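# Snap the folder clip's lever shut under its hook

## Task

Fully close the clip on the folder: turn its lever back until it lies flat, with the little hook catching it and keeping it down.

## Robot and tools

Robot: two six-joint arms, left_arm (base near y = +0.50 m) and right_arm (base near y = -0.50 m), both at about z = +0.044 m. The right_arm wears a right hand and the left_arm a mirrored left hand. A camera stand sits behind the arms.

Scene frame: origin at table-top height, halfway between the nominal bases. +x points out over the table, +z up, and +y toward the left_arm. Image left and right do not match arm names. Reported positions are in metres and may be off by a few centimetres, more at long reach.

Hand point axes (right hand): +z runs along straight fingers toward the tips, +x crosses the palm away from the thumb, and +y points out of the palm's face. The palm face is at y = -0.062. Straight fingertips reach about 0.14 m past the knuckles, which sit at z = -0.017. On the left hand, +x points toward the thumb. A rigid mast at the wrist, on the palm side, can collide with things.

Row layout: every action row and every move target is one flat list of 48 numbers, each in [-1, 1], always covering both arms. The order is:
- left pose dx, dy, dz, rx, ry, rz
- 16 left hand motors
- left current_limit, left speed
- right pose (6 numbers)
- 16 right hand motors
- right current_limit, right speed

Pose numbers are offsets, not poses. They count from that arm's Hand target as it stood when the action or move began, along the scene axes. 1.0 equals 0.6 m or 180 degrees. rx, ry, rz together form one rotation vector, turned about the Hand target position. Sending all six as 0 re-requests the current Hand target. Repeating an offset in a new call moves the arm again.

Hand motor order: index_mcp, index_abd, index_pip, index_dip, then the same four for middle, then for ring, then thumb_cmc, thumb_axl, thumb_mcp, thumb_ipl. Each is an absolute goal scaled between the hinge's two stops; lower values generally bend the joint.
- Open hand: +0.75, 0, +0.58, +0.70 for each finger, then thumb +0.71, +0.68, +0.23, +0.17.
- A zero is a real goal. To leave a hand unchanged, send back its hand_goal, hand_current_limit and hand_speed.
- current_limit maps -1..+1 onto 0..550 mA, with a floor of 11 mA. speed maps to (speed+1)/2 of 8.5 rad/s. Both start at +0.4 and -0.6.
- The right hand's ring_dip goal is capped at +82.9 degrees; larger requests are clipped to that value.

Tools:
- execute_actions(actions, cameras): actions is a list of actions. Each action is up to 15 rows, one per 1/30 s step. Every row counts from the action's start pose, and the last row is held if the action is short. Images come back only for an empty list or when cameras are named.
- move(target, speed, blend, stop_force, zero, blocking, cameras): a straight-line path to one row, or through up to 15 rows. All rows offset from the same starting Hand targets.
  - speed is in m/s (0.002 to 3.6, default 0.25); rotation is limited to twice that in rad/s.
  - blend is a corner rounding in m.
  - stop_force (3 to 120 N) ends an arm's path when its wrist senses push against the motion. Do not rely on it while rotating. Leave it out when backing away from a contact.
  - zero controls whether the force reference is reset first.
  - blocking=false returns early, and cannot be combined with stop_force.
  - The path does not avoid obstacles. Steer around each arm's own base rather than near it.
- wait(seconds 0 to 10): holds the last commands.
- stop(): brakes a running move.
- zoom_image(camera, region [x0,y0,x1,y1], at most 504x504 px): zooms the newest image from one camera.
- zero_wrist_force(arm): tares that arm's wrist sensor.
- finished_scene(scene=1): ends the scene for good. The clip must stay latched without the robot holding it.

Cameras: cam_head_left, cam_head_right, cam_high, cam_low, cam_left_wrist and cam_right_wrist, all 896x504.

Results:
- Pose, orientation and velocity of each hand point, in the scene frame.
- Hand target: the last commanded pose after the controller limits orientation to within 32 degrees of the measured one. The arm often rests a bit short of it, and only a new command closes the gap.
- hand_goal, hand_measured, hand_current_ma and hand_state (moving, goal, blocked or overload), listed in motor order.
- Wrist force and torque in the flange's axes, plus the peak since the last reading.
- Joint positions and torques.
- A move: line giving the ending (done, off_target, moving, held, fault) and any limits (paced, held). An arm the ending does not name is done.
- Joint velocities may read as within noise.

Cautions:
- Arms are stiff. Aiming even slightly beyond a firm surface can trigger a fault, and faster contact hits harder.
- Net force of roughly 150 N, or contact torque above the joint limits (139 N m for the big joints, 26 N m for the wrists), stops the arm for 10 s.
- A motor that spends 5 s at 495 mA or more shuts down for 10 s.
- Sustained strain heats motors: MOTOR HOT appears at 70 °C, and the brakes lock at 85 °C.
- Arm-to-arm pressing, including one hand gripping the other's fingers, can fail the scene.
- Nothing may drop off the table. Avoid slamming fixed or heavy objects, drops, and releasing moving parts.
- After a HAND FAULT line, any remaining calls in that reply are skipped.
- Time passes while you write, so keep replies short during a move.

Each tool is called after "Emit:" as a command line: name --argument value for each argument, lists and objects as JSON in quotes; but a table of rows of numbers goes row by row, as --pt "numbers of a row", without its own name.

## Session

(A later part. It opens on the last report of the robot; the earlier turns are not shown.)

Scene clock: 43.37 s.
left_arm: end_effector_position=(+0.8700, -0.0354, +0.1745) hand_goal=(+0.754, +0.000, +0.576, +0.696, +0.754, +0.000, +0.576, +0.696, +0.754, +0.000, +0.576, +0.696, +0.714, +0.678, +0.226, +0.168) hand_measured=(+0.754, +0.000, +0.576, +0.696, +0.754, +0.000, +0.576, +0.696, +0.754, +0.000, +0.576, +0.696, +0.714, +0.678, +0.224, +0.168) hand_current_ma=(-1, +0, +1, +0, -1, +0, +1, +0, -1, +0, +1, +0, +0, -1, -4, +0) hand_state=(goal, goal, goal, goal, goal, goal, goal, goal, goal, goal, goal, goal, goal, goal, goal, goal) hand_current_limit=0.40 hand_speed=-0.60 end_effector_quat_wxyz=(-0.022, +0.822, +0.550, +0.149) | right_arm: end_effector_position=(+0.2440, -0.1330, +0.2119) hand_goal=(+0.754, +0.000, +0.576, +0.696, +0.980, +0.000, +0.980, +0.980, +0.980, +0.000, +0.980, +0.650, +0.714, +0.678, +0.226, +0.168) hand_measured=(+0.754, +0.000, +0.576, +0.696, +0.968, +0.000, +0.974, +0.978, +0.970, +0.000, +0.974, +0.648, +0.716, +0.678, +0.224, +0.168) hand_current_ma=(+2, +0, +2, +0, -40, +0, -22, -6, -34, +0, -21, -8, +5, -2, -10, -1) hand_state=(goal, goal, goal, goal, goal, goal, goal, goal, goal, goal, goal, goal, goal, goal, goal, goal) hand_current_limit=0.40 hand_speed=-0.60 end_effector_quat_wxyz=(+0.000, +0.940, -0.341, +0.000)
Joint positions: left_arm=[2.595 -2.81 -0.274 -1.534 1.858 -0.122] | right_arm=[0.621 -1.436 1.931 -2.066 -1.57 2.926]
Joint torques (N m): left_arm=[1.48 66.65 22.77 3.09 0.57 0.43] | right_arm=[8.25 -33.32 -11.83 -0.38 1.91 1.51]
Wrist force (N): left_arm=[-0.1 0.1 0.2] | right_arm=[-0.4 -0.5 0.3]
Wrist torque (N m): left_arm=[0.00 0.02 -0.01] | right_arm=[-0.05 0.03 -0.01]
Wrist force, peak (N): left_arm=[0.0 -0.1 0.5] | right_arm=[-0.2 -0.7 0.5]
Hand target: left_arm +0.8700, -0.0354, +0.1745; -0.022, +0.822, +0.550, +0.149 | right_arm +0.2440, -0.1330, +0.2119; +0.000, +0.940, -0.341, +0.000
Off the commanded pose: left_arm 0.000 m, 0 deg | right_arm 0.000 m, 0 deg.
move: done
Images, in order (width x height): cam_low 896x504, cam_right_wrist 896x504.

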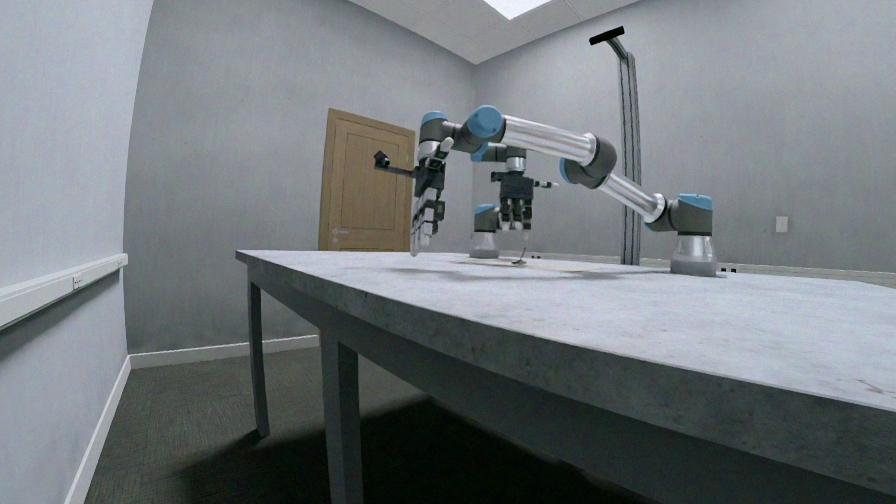

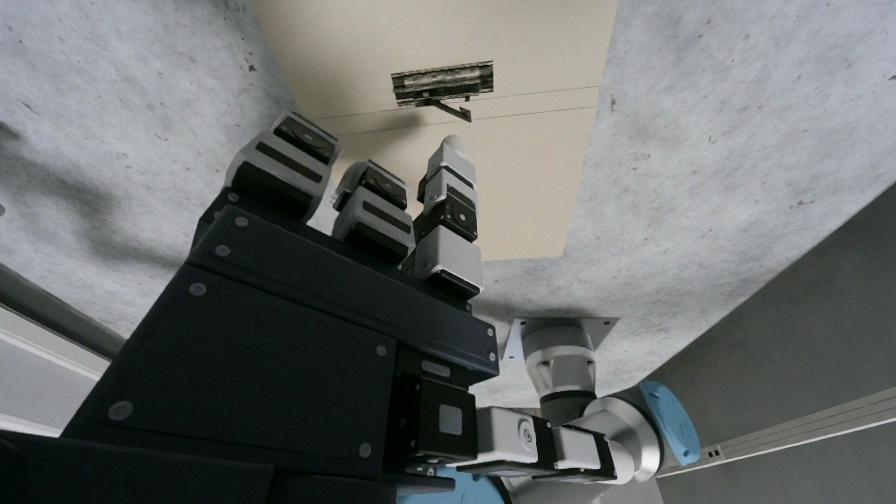

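Emit:
move --target '[0,0,0,0,0,0,0.754,0,0.576,0.696,0.754,0,0.576,0.696,0.754,0,0.576,0.696,0.714,0.678,0.226,0.168,0.4,-0.6,-0.0033,-0.0017,-0.05,0,0,0,0.754,0,0.576,0.696,0.98,0,0.98,0.98,0.98,0,0.98,0.65,0.714,0.678,0.226,0.168,0.4,-0.6]' --speed 0.15 --stop_force 5 --cameras '["cam_right_wrist", "cam_low"]'

Emit:
zoom_image --camera "cam_right_wrist" --region '[360, 0, 560, 200]'

Emit:
zoom_image --camera "cam_low" --region '[490, 225, 550, 275]'

Scene clock: 47.63 s.
left_arm: end_effector_position=(+0.8700, -0.0354, +0.1745) hand_goal=(+0.754, +0.000, +0.576, +0.696, +0.754, +0.000, +0.576, +0.696, +0.754, +0.000, +0.576, +0.696, +0.714, +0.678, +0.226, +0.168) hand_measured=(+0.754, +0.000, +0.576, +0.696, +0.754, +0.000, +0.576, +0.696, +0.754, +0.000, +0.576, +0.696, +0.714, +0.678, +0.224, +0.168) hand_current_ma=(-1, +0, +1, +0, -1, +0, +1, +0, -1, +0, +1, +0, +0, -1, -4, +0) hand_state=(goal, goal, goal, goal, goal, goal, goal, goal, goal, goal, goal, goal, goal, goal, goal, goal) hand_current_limit=0.40 hand_speed=-0.60 end_effector_quat_wxyz=(-0.022, +0.822, +0.550, +0.149) | right_arm: end_effector_position=(+0.2420, -0.1340, +0.1819) hand_goal=(+0.754, +0.000, +0.576, +0.696, +0.980, +0.000, +0.980, +0.980, +0.980, +0.000, +0.980, +0.650, +0.714, +0.678, +0.226, +0.168) hand_measured=(+0.754, +0.000, +0.576, +0.696, +0.968, +0.000, +0.974, +0.978, +0.970, +0.000, +0.974, +0.648, +0.716, +0.678, +0.224, +0.168) hand_current_ma=(+2, +0, +2, +0, -40, +0, -21, -6, -34, +0, -20, -8, +5, -2, -10, -1) hand_state=(goal, goal, goal, goal, goal, goal, goal, goal, goal, goal, goal, goal, goal, goal, goal, goal) hand_current_limit=0.40 hand_speed=-0.60 end_effector_quat_wxyz=(+0.000, +0.940, -0.341, +0.000)
Joint positions: left_arm=[2.595 -2.81 -0.274 -1.534 1.858 -0.122] | right_arm=[0.622 -1.402 1.98 -2.149 -1.57 2.927]
Joint torques (N m): left_arm=[1.91 64.88 24.32 3.05 0.63 0.61] | right_arm=[4.98 -36.27 -30.2 -3.11 1.42 0.4]
Wrist force (N): left_arm=[0.0 -0.1 0.5] | right_arm=[0.0 -0.6 0.2]
Wrist torque (N m): left_arm=[-0.06 0.01 0.01] | right_arm=[-0.04 -0.01 -0.03]
Wrist force, peak (N): left_arm=[0.0 -0.1 0.5] | right_arm=[-0.3 -0.4 0.9]
Hand target: left_arm +0.8700, -0.0354, +0.1745; -0.022, +0.822, +0.550, +0.149 | right_arm +0.2420, -0.1340, +0.1819; +0.000, +0.940, -0.341, +0.000
Off the commanded pose: left_arm 0.000 m, 0 deg | right_arm 0.000 m, 0 deg.
move: done
Images, in order (width x height): cam_low 896x504, cam_right_wrist 896x504.

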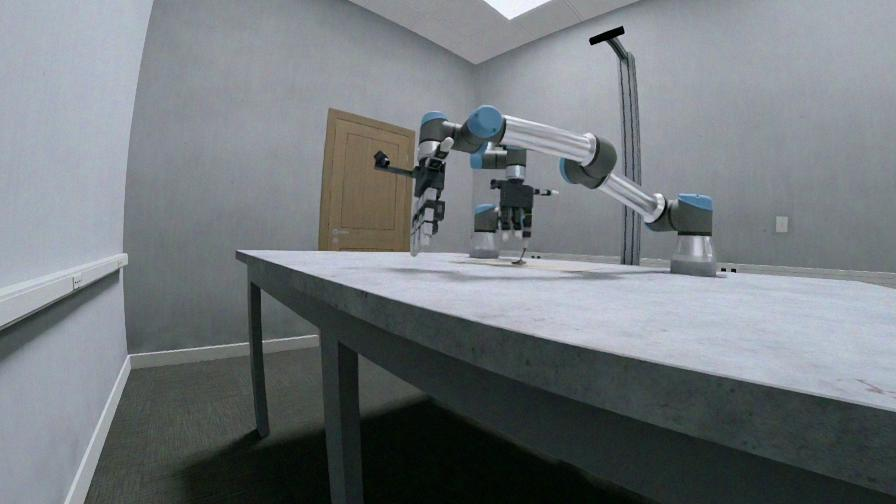

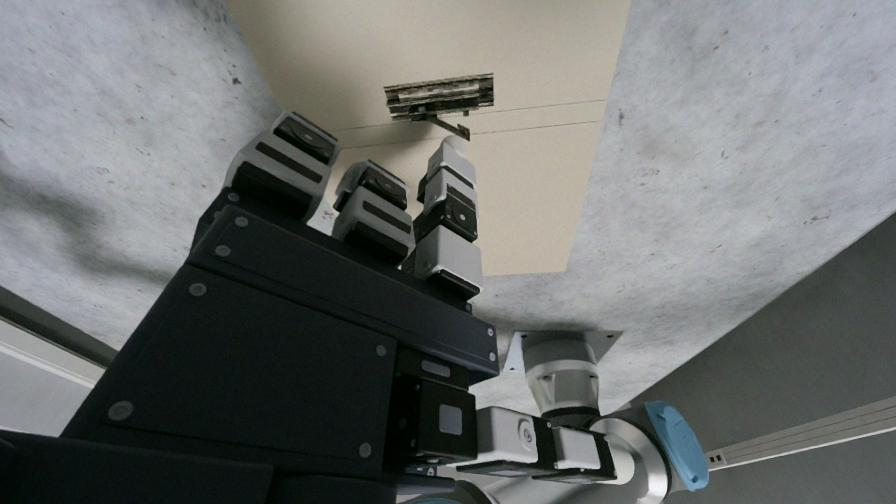

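Scaled by 2.520 from the camera's 896x504 image, which has a finer 1280x720 frame.

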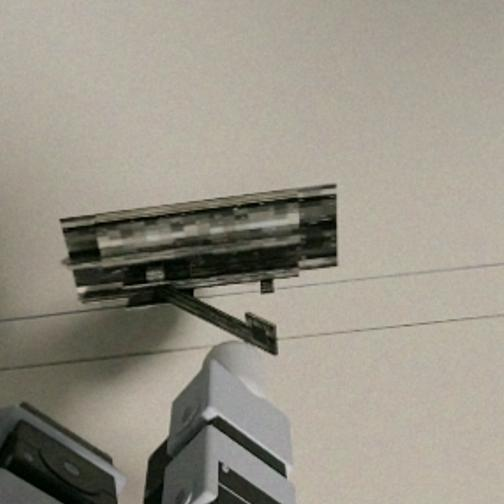

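Scaled by 8.400 from the camera's 896x504 image, which has a finer 1280x720 frame.

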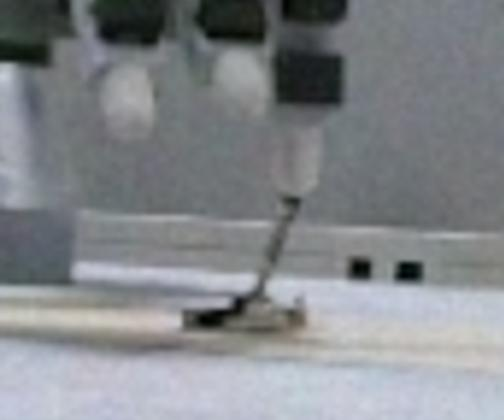

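Emit:
zoom_image --camera "cam_right_wrist" --region '[380, 65, 500, 165]'

Scaled by 4.200 from the camera's 896x504 image, which has a finer 1280x720 frame.

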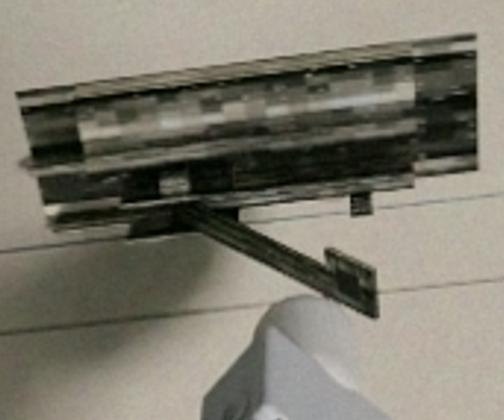

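Emit:
move --pt "0 0 0 0 0 0 0.754 0 0.576 0.696 0.754 0 0.576 0.696 0.754 0 0.576 0.696 0.714 0.678 0.226 0.168 0.4 -0.6 -0.0083 -0.005 -0.015 0 0 0 0.754 0 0.576 0.696 0.98 0 0.98 0.98 0.98 0 0.98 0.65 0.714 0.678 0.226 0.168 0.75 -0.6" --pt "0 0 0 0 0 0 0.754 0 0.576 0.696 0.754 0 0.576 0.696 0.754 0 0.576 0.696 0.714 0.678 0.226 0.168 0.4 -0.6 -0.025 -0.0067 -0.0283 0 0 0 0.754 0 0.576 0.696 0.98 0 0.98 0.98 0.98 0 0.98 0.65 0.714 0.678 0.226 0.168 0.75 -0.6" --pt "0 0 0 0 0 0 0.754 0 0.576 0.696 0.754 0 0.576 0.696 0.754 0 0.576 0.696 0.714 0.678 0.226 0.168 0.4 -0.6 -0.0417 -0.0083 -0.0483 0 0 0 0.754 0 0.576 0.696 0.98 0 0.98 0.98 0.98 0 0.98 0.65 0.714 0.678 0.226 0.168 0.75 -0.6" --speed 0.05 --blend 0.004 --stop_force 12 --cameras '["cam_right_wrist", "cam_low"]'

Emit:
zoom_image --camera "cam_right_wrist" --region '[380, 65, 500, 165]'

Emit:
zoom_image --camera "cam_low" --region '[490, 225, 550, 275]'

Scene clock: 54.10 s.
left_arm: end_effector_position=(+0.8700, -0.0354, +0.1745) hand_goal=(+0.754, +0.000, +0.576, +0.696, +0.754, +0.000, +0.576, +0.696, +0.754, +0.000, +0.576, +0.696, +0.714, +0.678, +0.226, +0.168) hand_measured=(+0.754, +0.000, +0.576, +0.696, +0.754, +0.000, +0.576, +0.696, +0.754, +0.000, +0.576, +0.696, +0.714, +0.678, +0.224, +0.168) hand_current_ma=(-1, +0, +1, +0, -1, +0, +1, +0, -1, +0, +1, +0, +0, -1, -4, +0) hand_state=(goal, goal, goal, goal, goal, goal, goal, goal, goal, goal, goal, goal, goal, goal, goal, goal) hand_current_limit=0.40 hand_speed=-0.60 end_effector_quat_wxyz=(-0.022, +0.822, +0.550, +0.149) | right_arm: end_effector_position=(+0.2170, -0.1390, +0.1529) hand_goal=(+0.754, +0.000, +0.576, +0.696, +0.980, +0.000, +0.980, +0.980, +0.980, +0.000, +0.980, +0.650, +0.714, +0.678, +0.226, +0.168) hand_measured=(+0.772, -0.024, +0.586, +0.700, +0.970, +0.000, +0.974, +0.978, +0.970, +0.000, +0.974, +0.648, +0.716, +0.678, +0.224, +0.168) hand_current_ma=(+65, -80, +30, +12, -39, +0, -21, -6, -34, +0, -20, -8, +5, -2, -10, -1) hand_state=(goal, blocked, goal, goal, goal, goal, goal, goal, goal, goal, goal, goal, goal, goal, goal, goal) hand_current_limit=0.75 hand_speed=-0.60 end_effector_quat_wxyz=(+0.000, +0.940, -0.341, +0.000)
Joint positions: left_arm=[2.595 -2.81 -0.274 -1.534 1.858 -0.122] | right_arm=[0.646 -1.399 2.067 -2.239 -1.57 2.951]
Joint torques (N m): left_arm=[1.86 64.75 24.7 2.88 0.3 0.66] | right_arm=[-8.61 -35 -28.53 -0.85 -0.1 -1.78]
Wrist force (N): left_arm=[0.1 0.1 0.0] | right_arm=[0.4 -0.7 -1.2]
Wrist torque (N m): left_arm=[0.01 -0.01 0.01] | right_arm=[0.12 0.03 0.03]
Wrist force, peak (N): left_arm=[-0.2 0.0 0.5] | right_arm=[0.8 -1.4 -3.3]
Hand target: left_arm +0.8700, -0.0354, +0.1745; -0.022, +0.822, +0.550, +0.149 | right_arm +0.2170, -0.1390, +0.1529; +0.000, +0.940, -0.341, +0.000
Off the commanded pose: left_arm 0.000 m, 0 deg | right_arm 0.000 m, 0 deg.
move: done
Images, in order (width x height): cam_low 896x504, cam_right_wrist 896x504.

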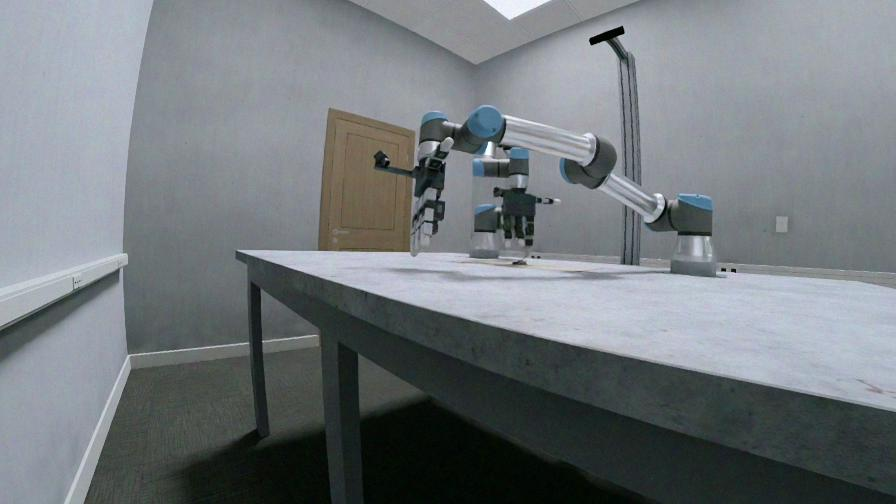

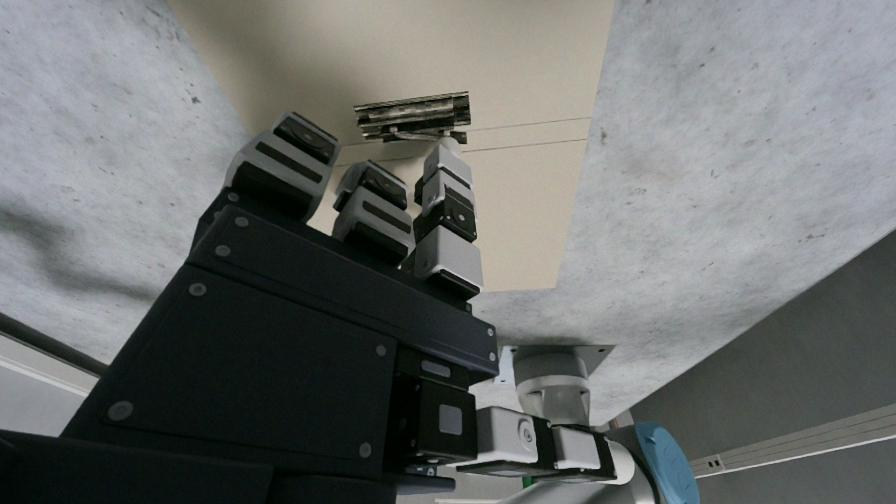

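Scaled by 4.200 from the camera's 896x504 image, which has a finer 1280x720 frame.

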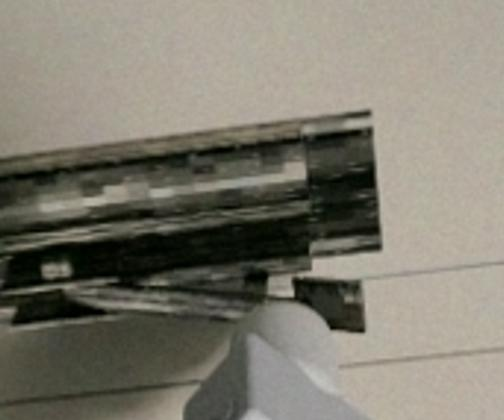

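Scaled by 8.400 from the camera's 896x504 image, which has a finer 1280x720 frame.

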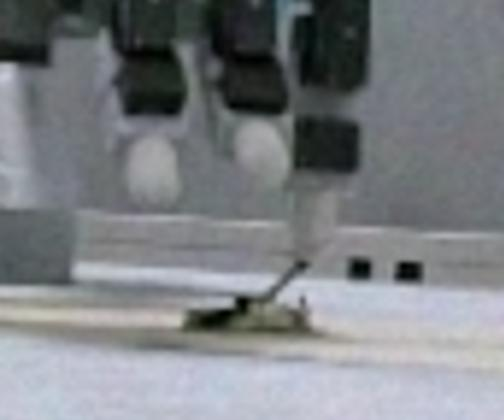

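Emit:
move --pt "0 0 0 0 0 0 0.754 0 0.576 0.696 0.754 0 0.576 0.696 0.754 0 0.576 0.696 0.714 0.678 0.226 0.168 0.4 -0.6 -0.015 0 -0.015 0 0 0 0.754 0 0.576 0.696 0.98 0 0.98 0.98 0.98 0 0.98 0.65 0.714 0.678 0.226 0.168 0.75 -0.6" --pt "0 0 0 0 0 0 0.754 0 0.576 0.696 0.754 0 0.576 0.696 0.754 0 0.576 0.696 0.714 0.678 0.226 0.168 0.4 -0.6 -0.02 -0.0017 -0.0317 0 0 0 0.754 0 0.576 0.696 0.98 0 0.98 0.98 0.98 0 0.98 0.65 0.714 0.678 0.226 0.168 0.75 -0.6" --speed 0.04 --blend 0.004 --stop_force 15 --cameras '["cam_right_wrist", "cam_low"]'

Emit:
zoom_image --camera "cam_right_wrist" --region '[380, 65, 500, 165]'

Emit:
zoom_image --camera "cam_low" --region '[490, 225, 550, 275]'

Scene clock: 57.17 s.
left_arm: end_effector_position=(+0.8700, -0.0354, +0.1745) hand_goal=(+0.754, +0.000, +0.576, +0.696, +0.754, +0.000, +0.576, +0.696, +0.754, +0.000, +0.576, +0.696, +0.714, +0.678, +0.226, +0.168) hand_measured=(+0.754, +0.000, +0.576, +0.696, +0.754, +0.000, +0.576, +0.696, +0.754, +0.000, +0.576, +0.696, +0.714, +0.678, +0.224, +0.168) hand_current_ma=(-1, +0, +1, +0, -1, +0, +1, +0, -1, +0, +1, +0, +0, -1, -4, +0) hand_state=(goal, goal, goal, goal, goal, goal, goal, goal, goal, goal, goal, goal, goal, goal, goal, goal) hand_current_limit=0.40 hand_speed=-0.60 end_effector_quat_wxyz=(-0.022, +0.822, +0.550, +0.149) | right_arm: end_effector_position=(+0.2050, -0.1400, +0.1339) hand_goal=(+0.754, +0.000, +0.576, +0.696, +0.980, +0.000, +0.980, +0.980, +0.980, +0.000, +0.980, +0.650, +0.714, +0.678, +0.226, +0.168) hand_measured=(+0.778, -0.048, +0.590, +0.704, +0.970, +0.000, +0.974, +0.978, +0.970, +0.000, +0.974, +0.648, +0.716, +0.678, +0.224, +0.168) hand_current_ma=(+96, -167, +49, +25, -38, +0, -20, -6, -32, +0, -19, -8, +5, -2, -11, -1) hand_state=(blocked, blocked, goal, goal, goal, goal, goal, goal, goal, goal, goal, goal, goal, goal, goal, goal) hand_current_limit=0.75 hand_speed=-0.60 end_effector_quat_wxyz=(+0.000, +0.940, -0.341, +0.000)
Joint positions: left_arm=[2.595 -2.81 -0.274 -1.534 1.858 -0.122] | right_arm=[0.66 -1.383 2.11 -2.298 -1.57 2.965]
Joint torques (N m): left_arm=[1.74 63.68 23.09 3.01 0.64 0.63] | right_arm=[-8.3 -32.73 -25.63 0.11 -0.77 -1.48]
Wrist force (N): left_arm=[0.0 0.0 0.1] | right_arm=[0.0 -1.1 -5.4]
Wrist torque (N m): left_arm=[0.00 0.00 0.00] | right_arm=[0.52 0.02 -0.02]
Wrist force, peak (N): left_arm=[-0.2 -0.1 0.4] | right_arm=[1.8 -0.8 -11.2]
Hand target: left_arm +0.8700, -0.0354, +0.1745; -0.022, +0.822, +0.550, +0.149 | right_arm +0.2050, -0.1400, +0.1339; +0.000, +0.940, -0.341, +0.000
Off the commanded pose: left_arm 0.000 m, 0 deg | right_arm 0.000 m, 0 deg.
move: done
Images, in order (width x height): cam_low 896x504, cam_right_wrist 896x504.

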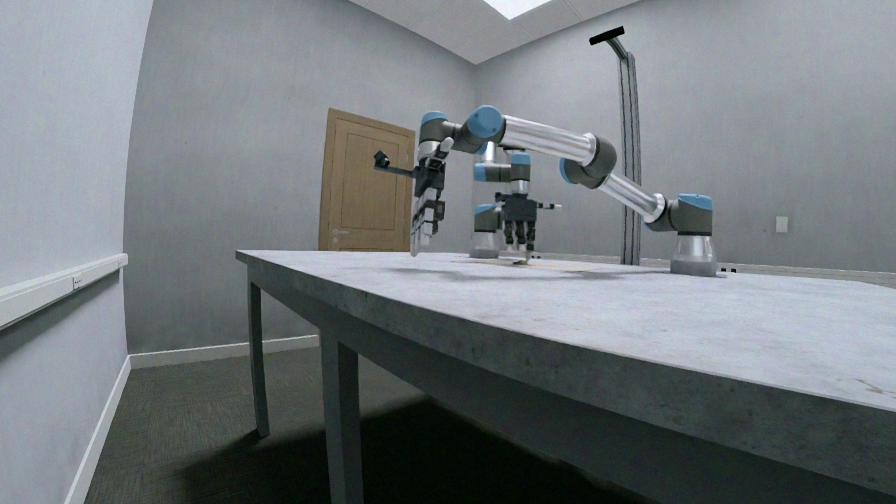

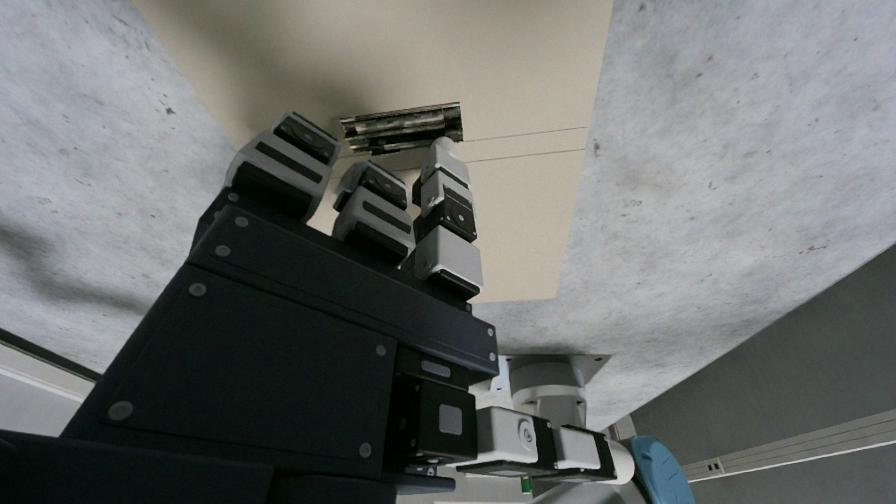

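Scaled by 4.200 from the camera's 896x504 image, which has a finer 1280x720 frame.

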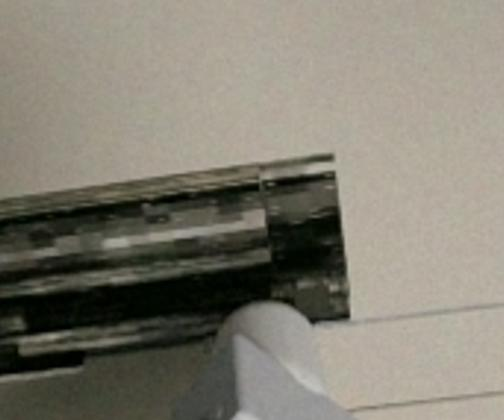

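Scaled by 8.400 from the camera's 896x504 image, which has a finer 1280x720 frame.

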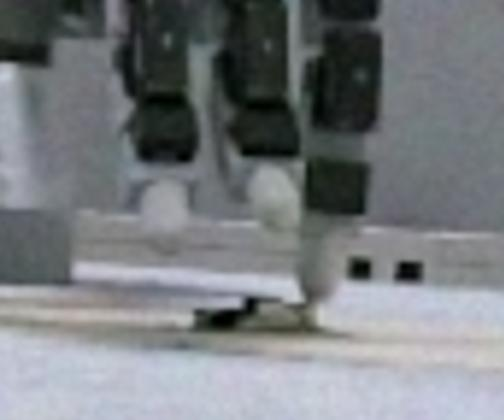

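Emit:
move --target '[0,0,0,0,0,0,0.754,0,0.576,0.696,0.754,0,0.576,0.696,0.754,0,0.576,0.696,0.714,0.678,0.226,0.168,0.4,-0.6,0,0,-0.0233,0,0,0,0.754,0,0.576,0.696,0.98,0,0.98,0.98,0.98,0,0.98,0.65,0.714,0.678,0.226,0.168,0.75,-0.6]' --speed 0.02 --stop_force 20 --cameras '["cam_right_wrist", "cam_low"]'

Emit:
zoom_image --camera "cam_right_wrist" --region '[380, 65, 500, 165]'

Emit:
zoom_image --camera "cam_low" --region '[490, 225, 550, 275]'

Scene clock: 59.13 s.
left_arm: end_effector_position=(+0.8700, -0.0354, +0.1745) hand_goal=(+0.754, +0.000, +0.576, +0.696, +0.754, +0.000, +0.576, +0.696, +0.754, +0.000, +0.576, +0.696, +0.714, +0.678, +0.226, +0.168) hand_measured=(+0.754, +0.000, +0.576, +0.696, +0.754, +0.000, +0.576, +0.696, +0.754, +0.000, +0.576, +0.696, +0.714, +0.678, +0.224, +0.168) hand_current_ma=(-1, +0, +1, +0, -1, +0, +1, +0, -1, +0, +1, +0, +0, -1, -4, +0) hand_state=(goal, goal, goal, goal, goal, goal, goal, goal, goal, goal, goal, goal, goal, goal, goal, goal) hand_current_limit=0.40 hand_speed=-0.60 end_effector_quat_wxyz=(-0.022, +0.822, +0.550, +0.149) | right_arm: end_effector_position=(+0.2051, -0.1399, +0.1324) hand_goal=(+0.754, +0.000, +0.576, +0.696, +0.980, +0.000, +0.980, +0.980, +0.980, +0.000, +0.980, +0.650, +0.714, +0.678, +0.226, +0.168) hand_measured=(+0.778, -0.048, +0.590, +0.700, +0.970, +0.000, +0.974, +0.978, +0.970, +0.000, +0.974, +0.648, +0.716, +0.678, +0.224, +0.168) hand_current_ma=(+92, -164, +49, +11, -38, +0, -20, -6, -32, +0, -19, -8, +5, -2, -11, -1) hand_state=(blocked, blocked, goal, goal, goal, goal, goal, goal, goal, goal, goal, goal, goal, goal, goal, goal) hand_current_limit=0.75 hand_speed=-0.60 end_effector_quat_wxyz=(-0.001, +0.940, -0.341, +0.000)
Joint positions: left_arm=[2.595 -2.81 -0.274 -1.534 1.858 -0.122] | right_arm=[0.66 -1.38 2.111 -2.303 -1.57 2.965]
Joint torques (N m): left_arm=[1.61 63.66 24.49 2.87 0.69 0.61] | right_arm=[-8.2 -6.8 -18.19 -2.44 -0.51 -1.36]
Wrist force (N): left_arm=[0.0 0.0 0.1] | right_arm=[-1.0 -0.9 -25.4]
Wrist torque (N m): left_arm=[-0.01 0.00 0.00] | right_arm=[2.08 -0.46 -0.11]
Wrist force, peak (N): left_arm=[0.2 0.2 0.4] | right_arm=[-2.2 -0.2 -44.1]
Hand target: left_arm +0.8700, -0.0354, +0.1745; -0.022, +0.822, +0.550, +0.149 | right_arm +0.2051, -0.1399, +0.1324; -0.001, +0.940, -0.341, +0.000 (not the last commanded pose)
Off the commanded pose: left_arm 0.000 m, 0 deg | right_arm 0.012 m, 0 deg.
move: contact (right_arm)
Images, in order (width x height): cam_low 896x504, cam_right_wrist 896x504.

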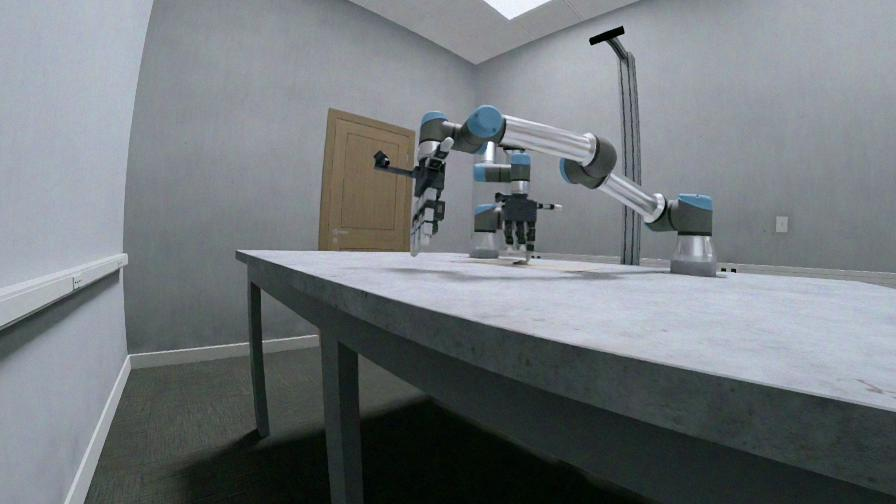

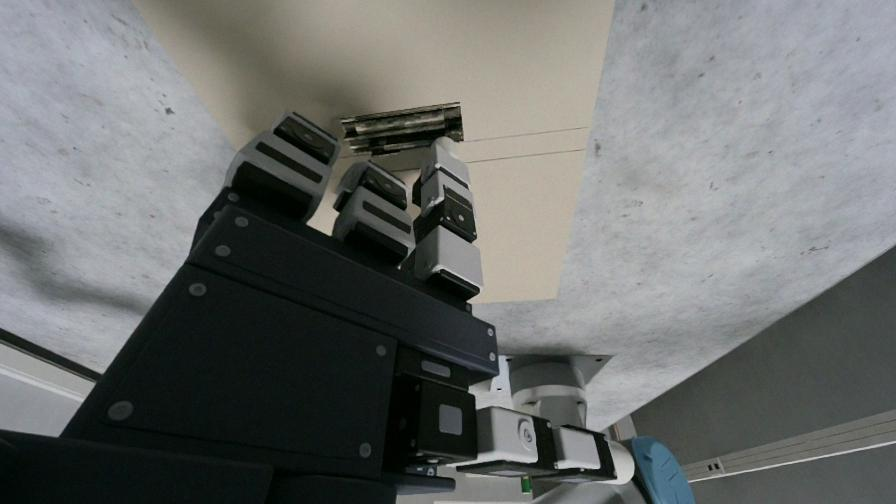

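Scaled by 4.200 from the camera's 896x504 image, which has a finer 1280x720 frame.

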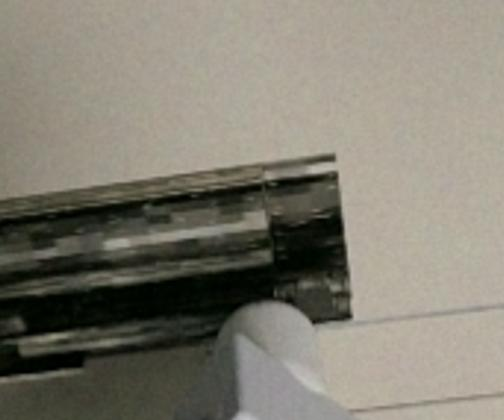

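Scaled by 8.400 from the camera's 896x504 image, which has a finer 1280x720 frame.

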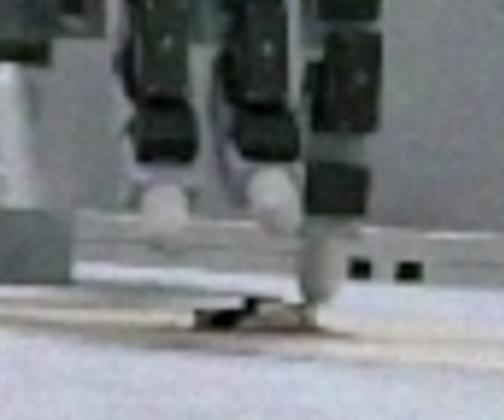

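Emit:
move --target '[0,0,0,0,0,0,0.754,0,0.576,0.696,0.754,0,0.576,0.696,0.754,0,0.576,0.696,0.714,0.678,0.226,0.168,0.4,-0.6,0.0,0.0,0.07,0,0,0,0.754,0,0.576,0.696,0.98,0,0.98,0.98,0.98,0,0.98,0.65,0.714,0.678,0.226,0.168,0.4,-0.6]' --speed 0.1 --cameras '["cam_right_wrist", "cam_low"]'

Emit:
zoom_image --camera "cam_right_wrist" --region '[360, 40, 500, 160]'

Emit:
zoom_image --camera "cam_low" --region '[490, 225, 550, 275]'

Scene clock: 60.73 s.
left_arm: end_effector_position=(+0.8700, -0.0354, +0.1745) hand_goal=(+0.754, +0.000, +0.576, +0.696, +0.754, +0.000, +0.576, +0.696, +0.754, +0.000, +0.576, +0.696, +0.714, +0.678, +0.226, +0.168) hand_measured=(+0.754, +0.000, +0.576, +0.696, +0.754, +0.000, +0.576, +0.696, +0.754, +0.000, +0.576, +0.696, +0.714, +0.678, +0.224, +0.168) hand_current_ma=(-1, +0, +1, +0, -1, +0, +1, +0, -1, +0, +1, +0, +0, -1, -4, +0) hand_state=(goal, goal, goal, goal, goal, goal, goal, goal, goal, goal, goal, goal, goal, goal, goal, goal) hand_current_limit=0.40 hand_speed=-0.60 end_effector_quat_wxyz=(-0.022, +0.822, +0.550, +0.149) | right_arm: end_effector_position=(+0.2051, -0.1398, +0.1744) hand_goal=(+0.754, +0.000, +0.576, +0.696, +0.980, +0.000, +0.980, +0.980, +0.980, +0.000, +0.980, +0.650, +0.714, +0.678, +0.226, +0.168) hand_measured=(+0.756, -0.004, +0.578, +0.700, +0.970, +0.000, +0.974, +0.978, +0.972, +0.000, +0.974, +0.648, +0.716, +0.678, +0.224, +0.168) hand_current_ma=(+3, -9, +6, +9, -38, +0, -20, -6, -32, +0, -19, -8, +5, -2, -11, -1) hand_state=(goal, goal, goal, goal, goal, goal, goal, goal, goal, goal, goal, goal, goal, goal, goal, goal) hand_current_limit=0.40 hand_speed=-0.60 end_effector_quat_wxyz=(-0.001, +0.940, -0.341, +0.000)
Joint positions: left_arm=[2.595 -2.81 -0.274 -1.534 1.858 -0.122] | right_arm=[0.66 -1.45 2.06 -2.182 -1.57 2.965]
Joint torques (N m): left_arm=[1.56 64.68 24.74 2.89 0.19 0.72] | right_arm=[-2.82 -22.79 -11.77 -2.38 -0.13 0.37]
Wrist force (N): left_arm=[-0.1 0.0 0.1] | right_arm=[-1.2 -0.1 0.1]
Wrist torque (N m): left_arm=[-0.01 0.01 0.00] | right_arm=[0.02 0.16 -0.12]
Wrist force, peak (N): left_arm=[-0.3 0.3 0.0] | right_arm=[-1.0 -0.8 -25.6]
Hand target: left_arm +0.8700, -0.0354, +0.1745; -0.022, +0.822, +0.550, +0.149 | right_arm +0.2051, -0.1399, +0.1744; -0.001, +0.940, -0.341, +0.000
Off the commanded pose: left_arm 0.000 m, 0 deg | right_arm 0.000 m, 0 deg.
move: done
Images, in order (width x height): cam_low 896x504, cam_right_wrist 896x504.

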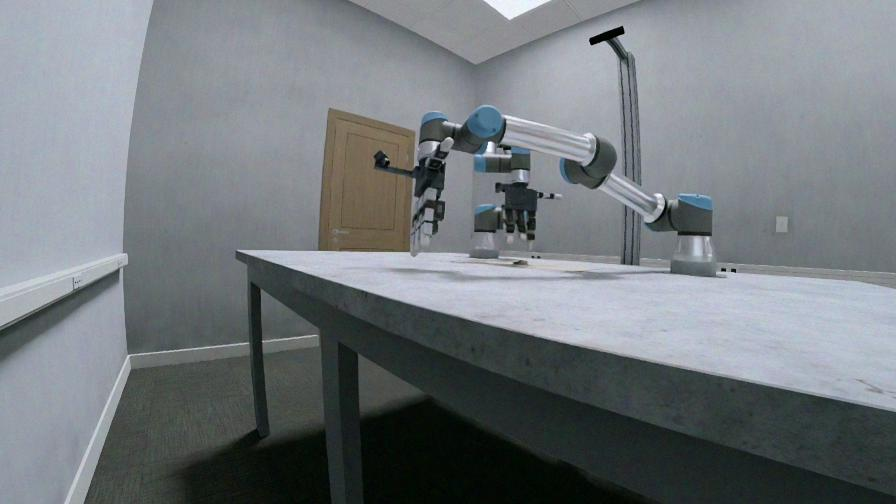

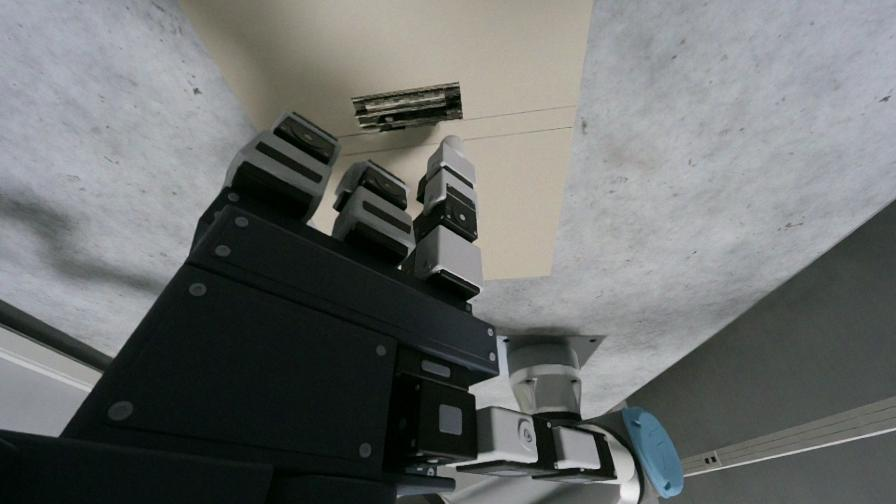

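Scaled by 3.600 from the camera's 896x504 image, which has a finer 1280x720 frame.

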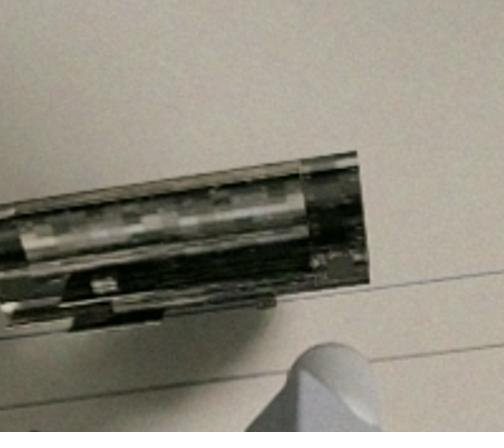

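Scaled by 8.400 from the camera's 896x504 image, which has a finer 1280x720 frame.

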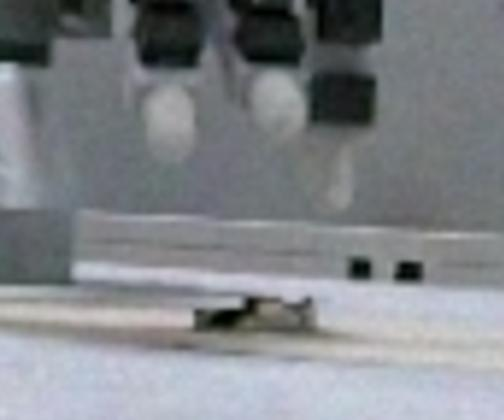

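Emit:
finished_scene

The scene is finished: the task was done.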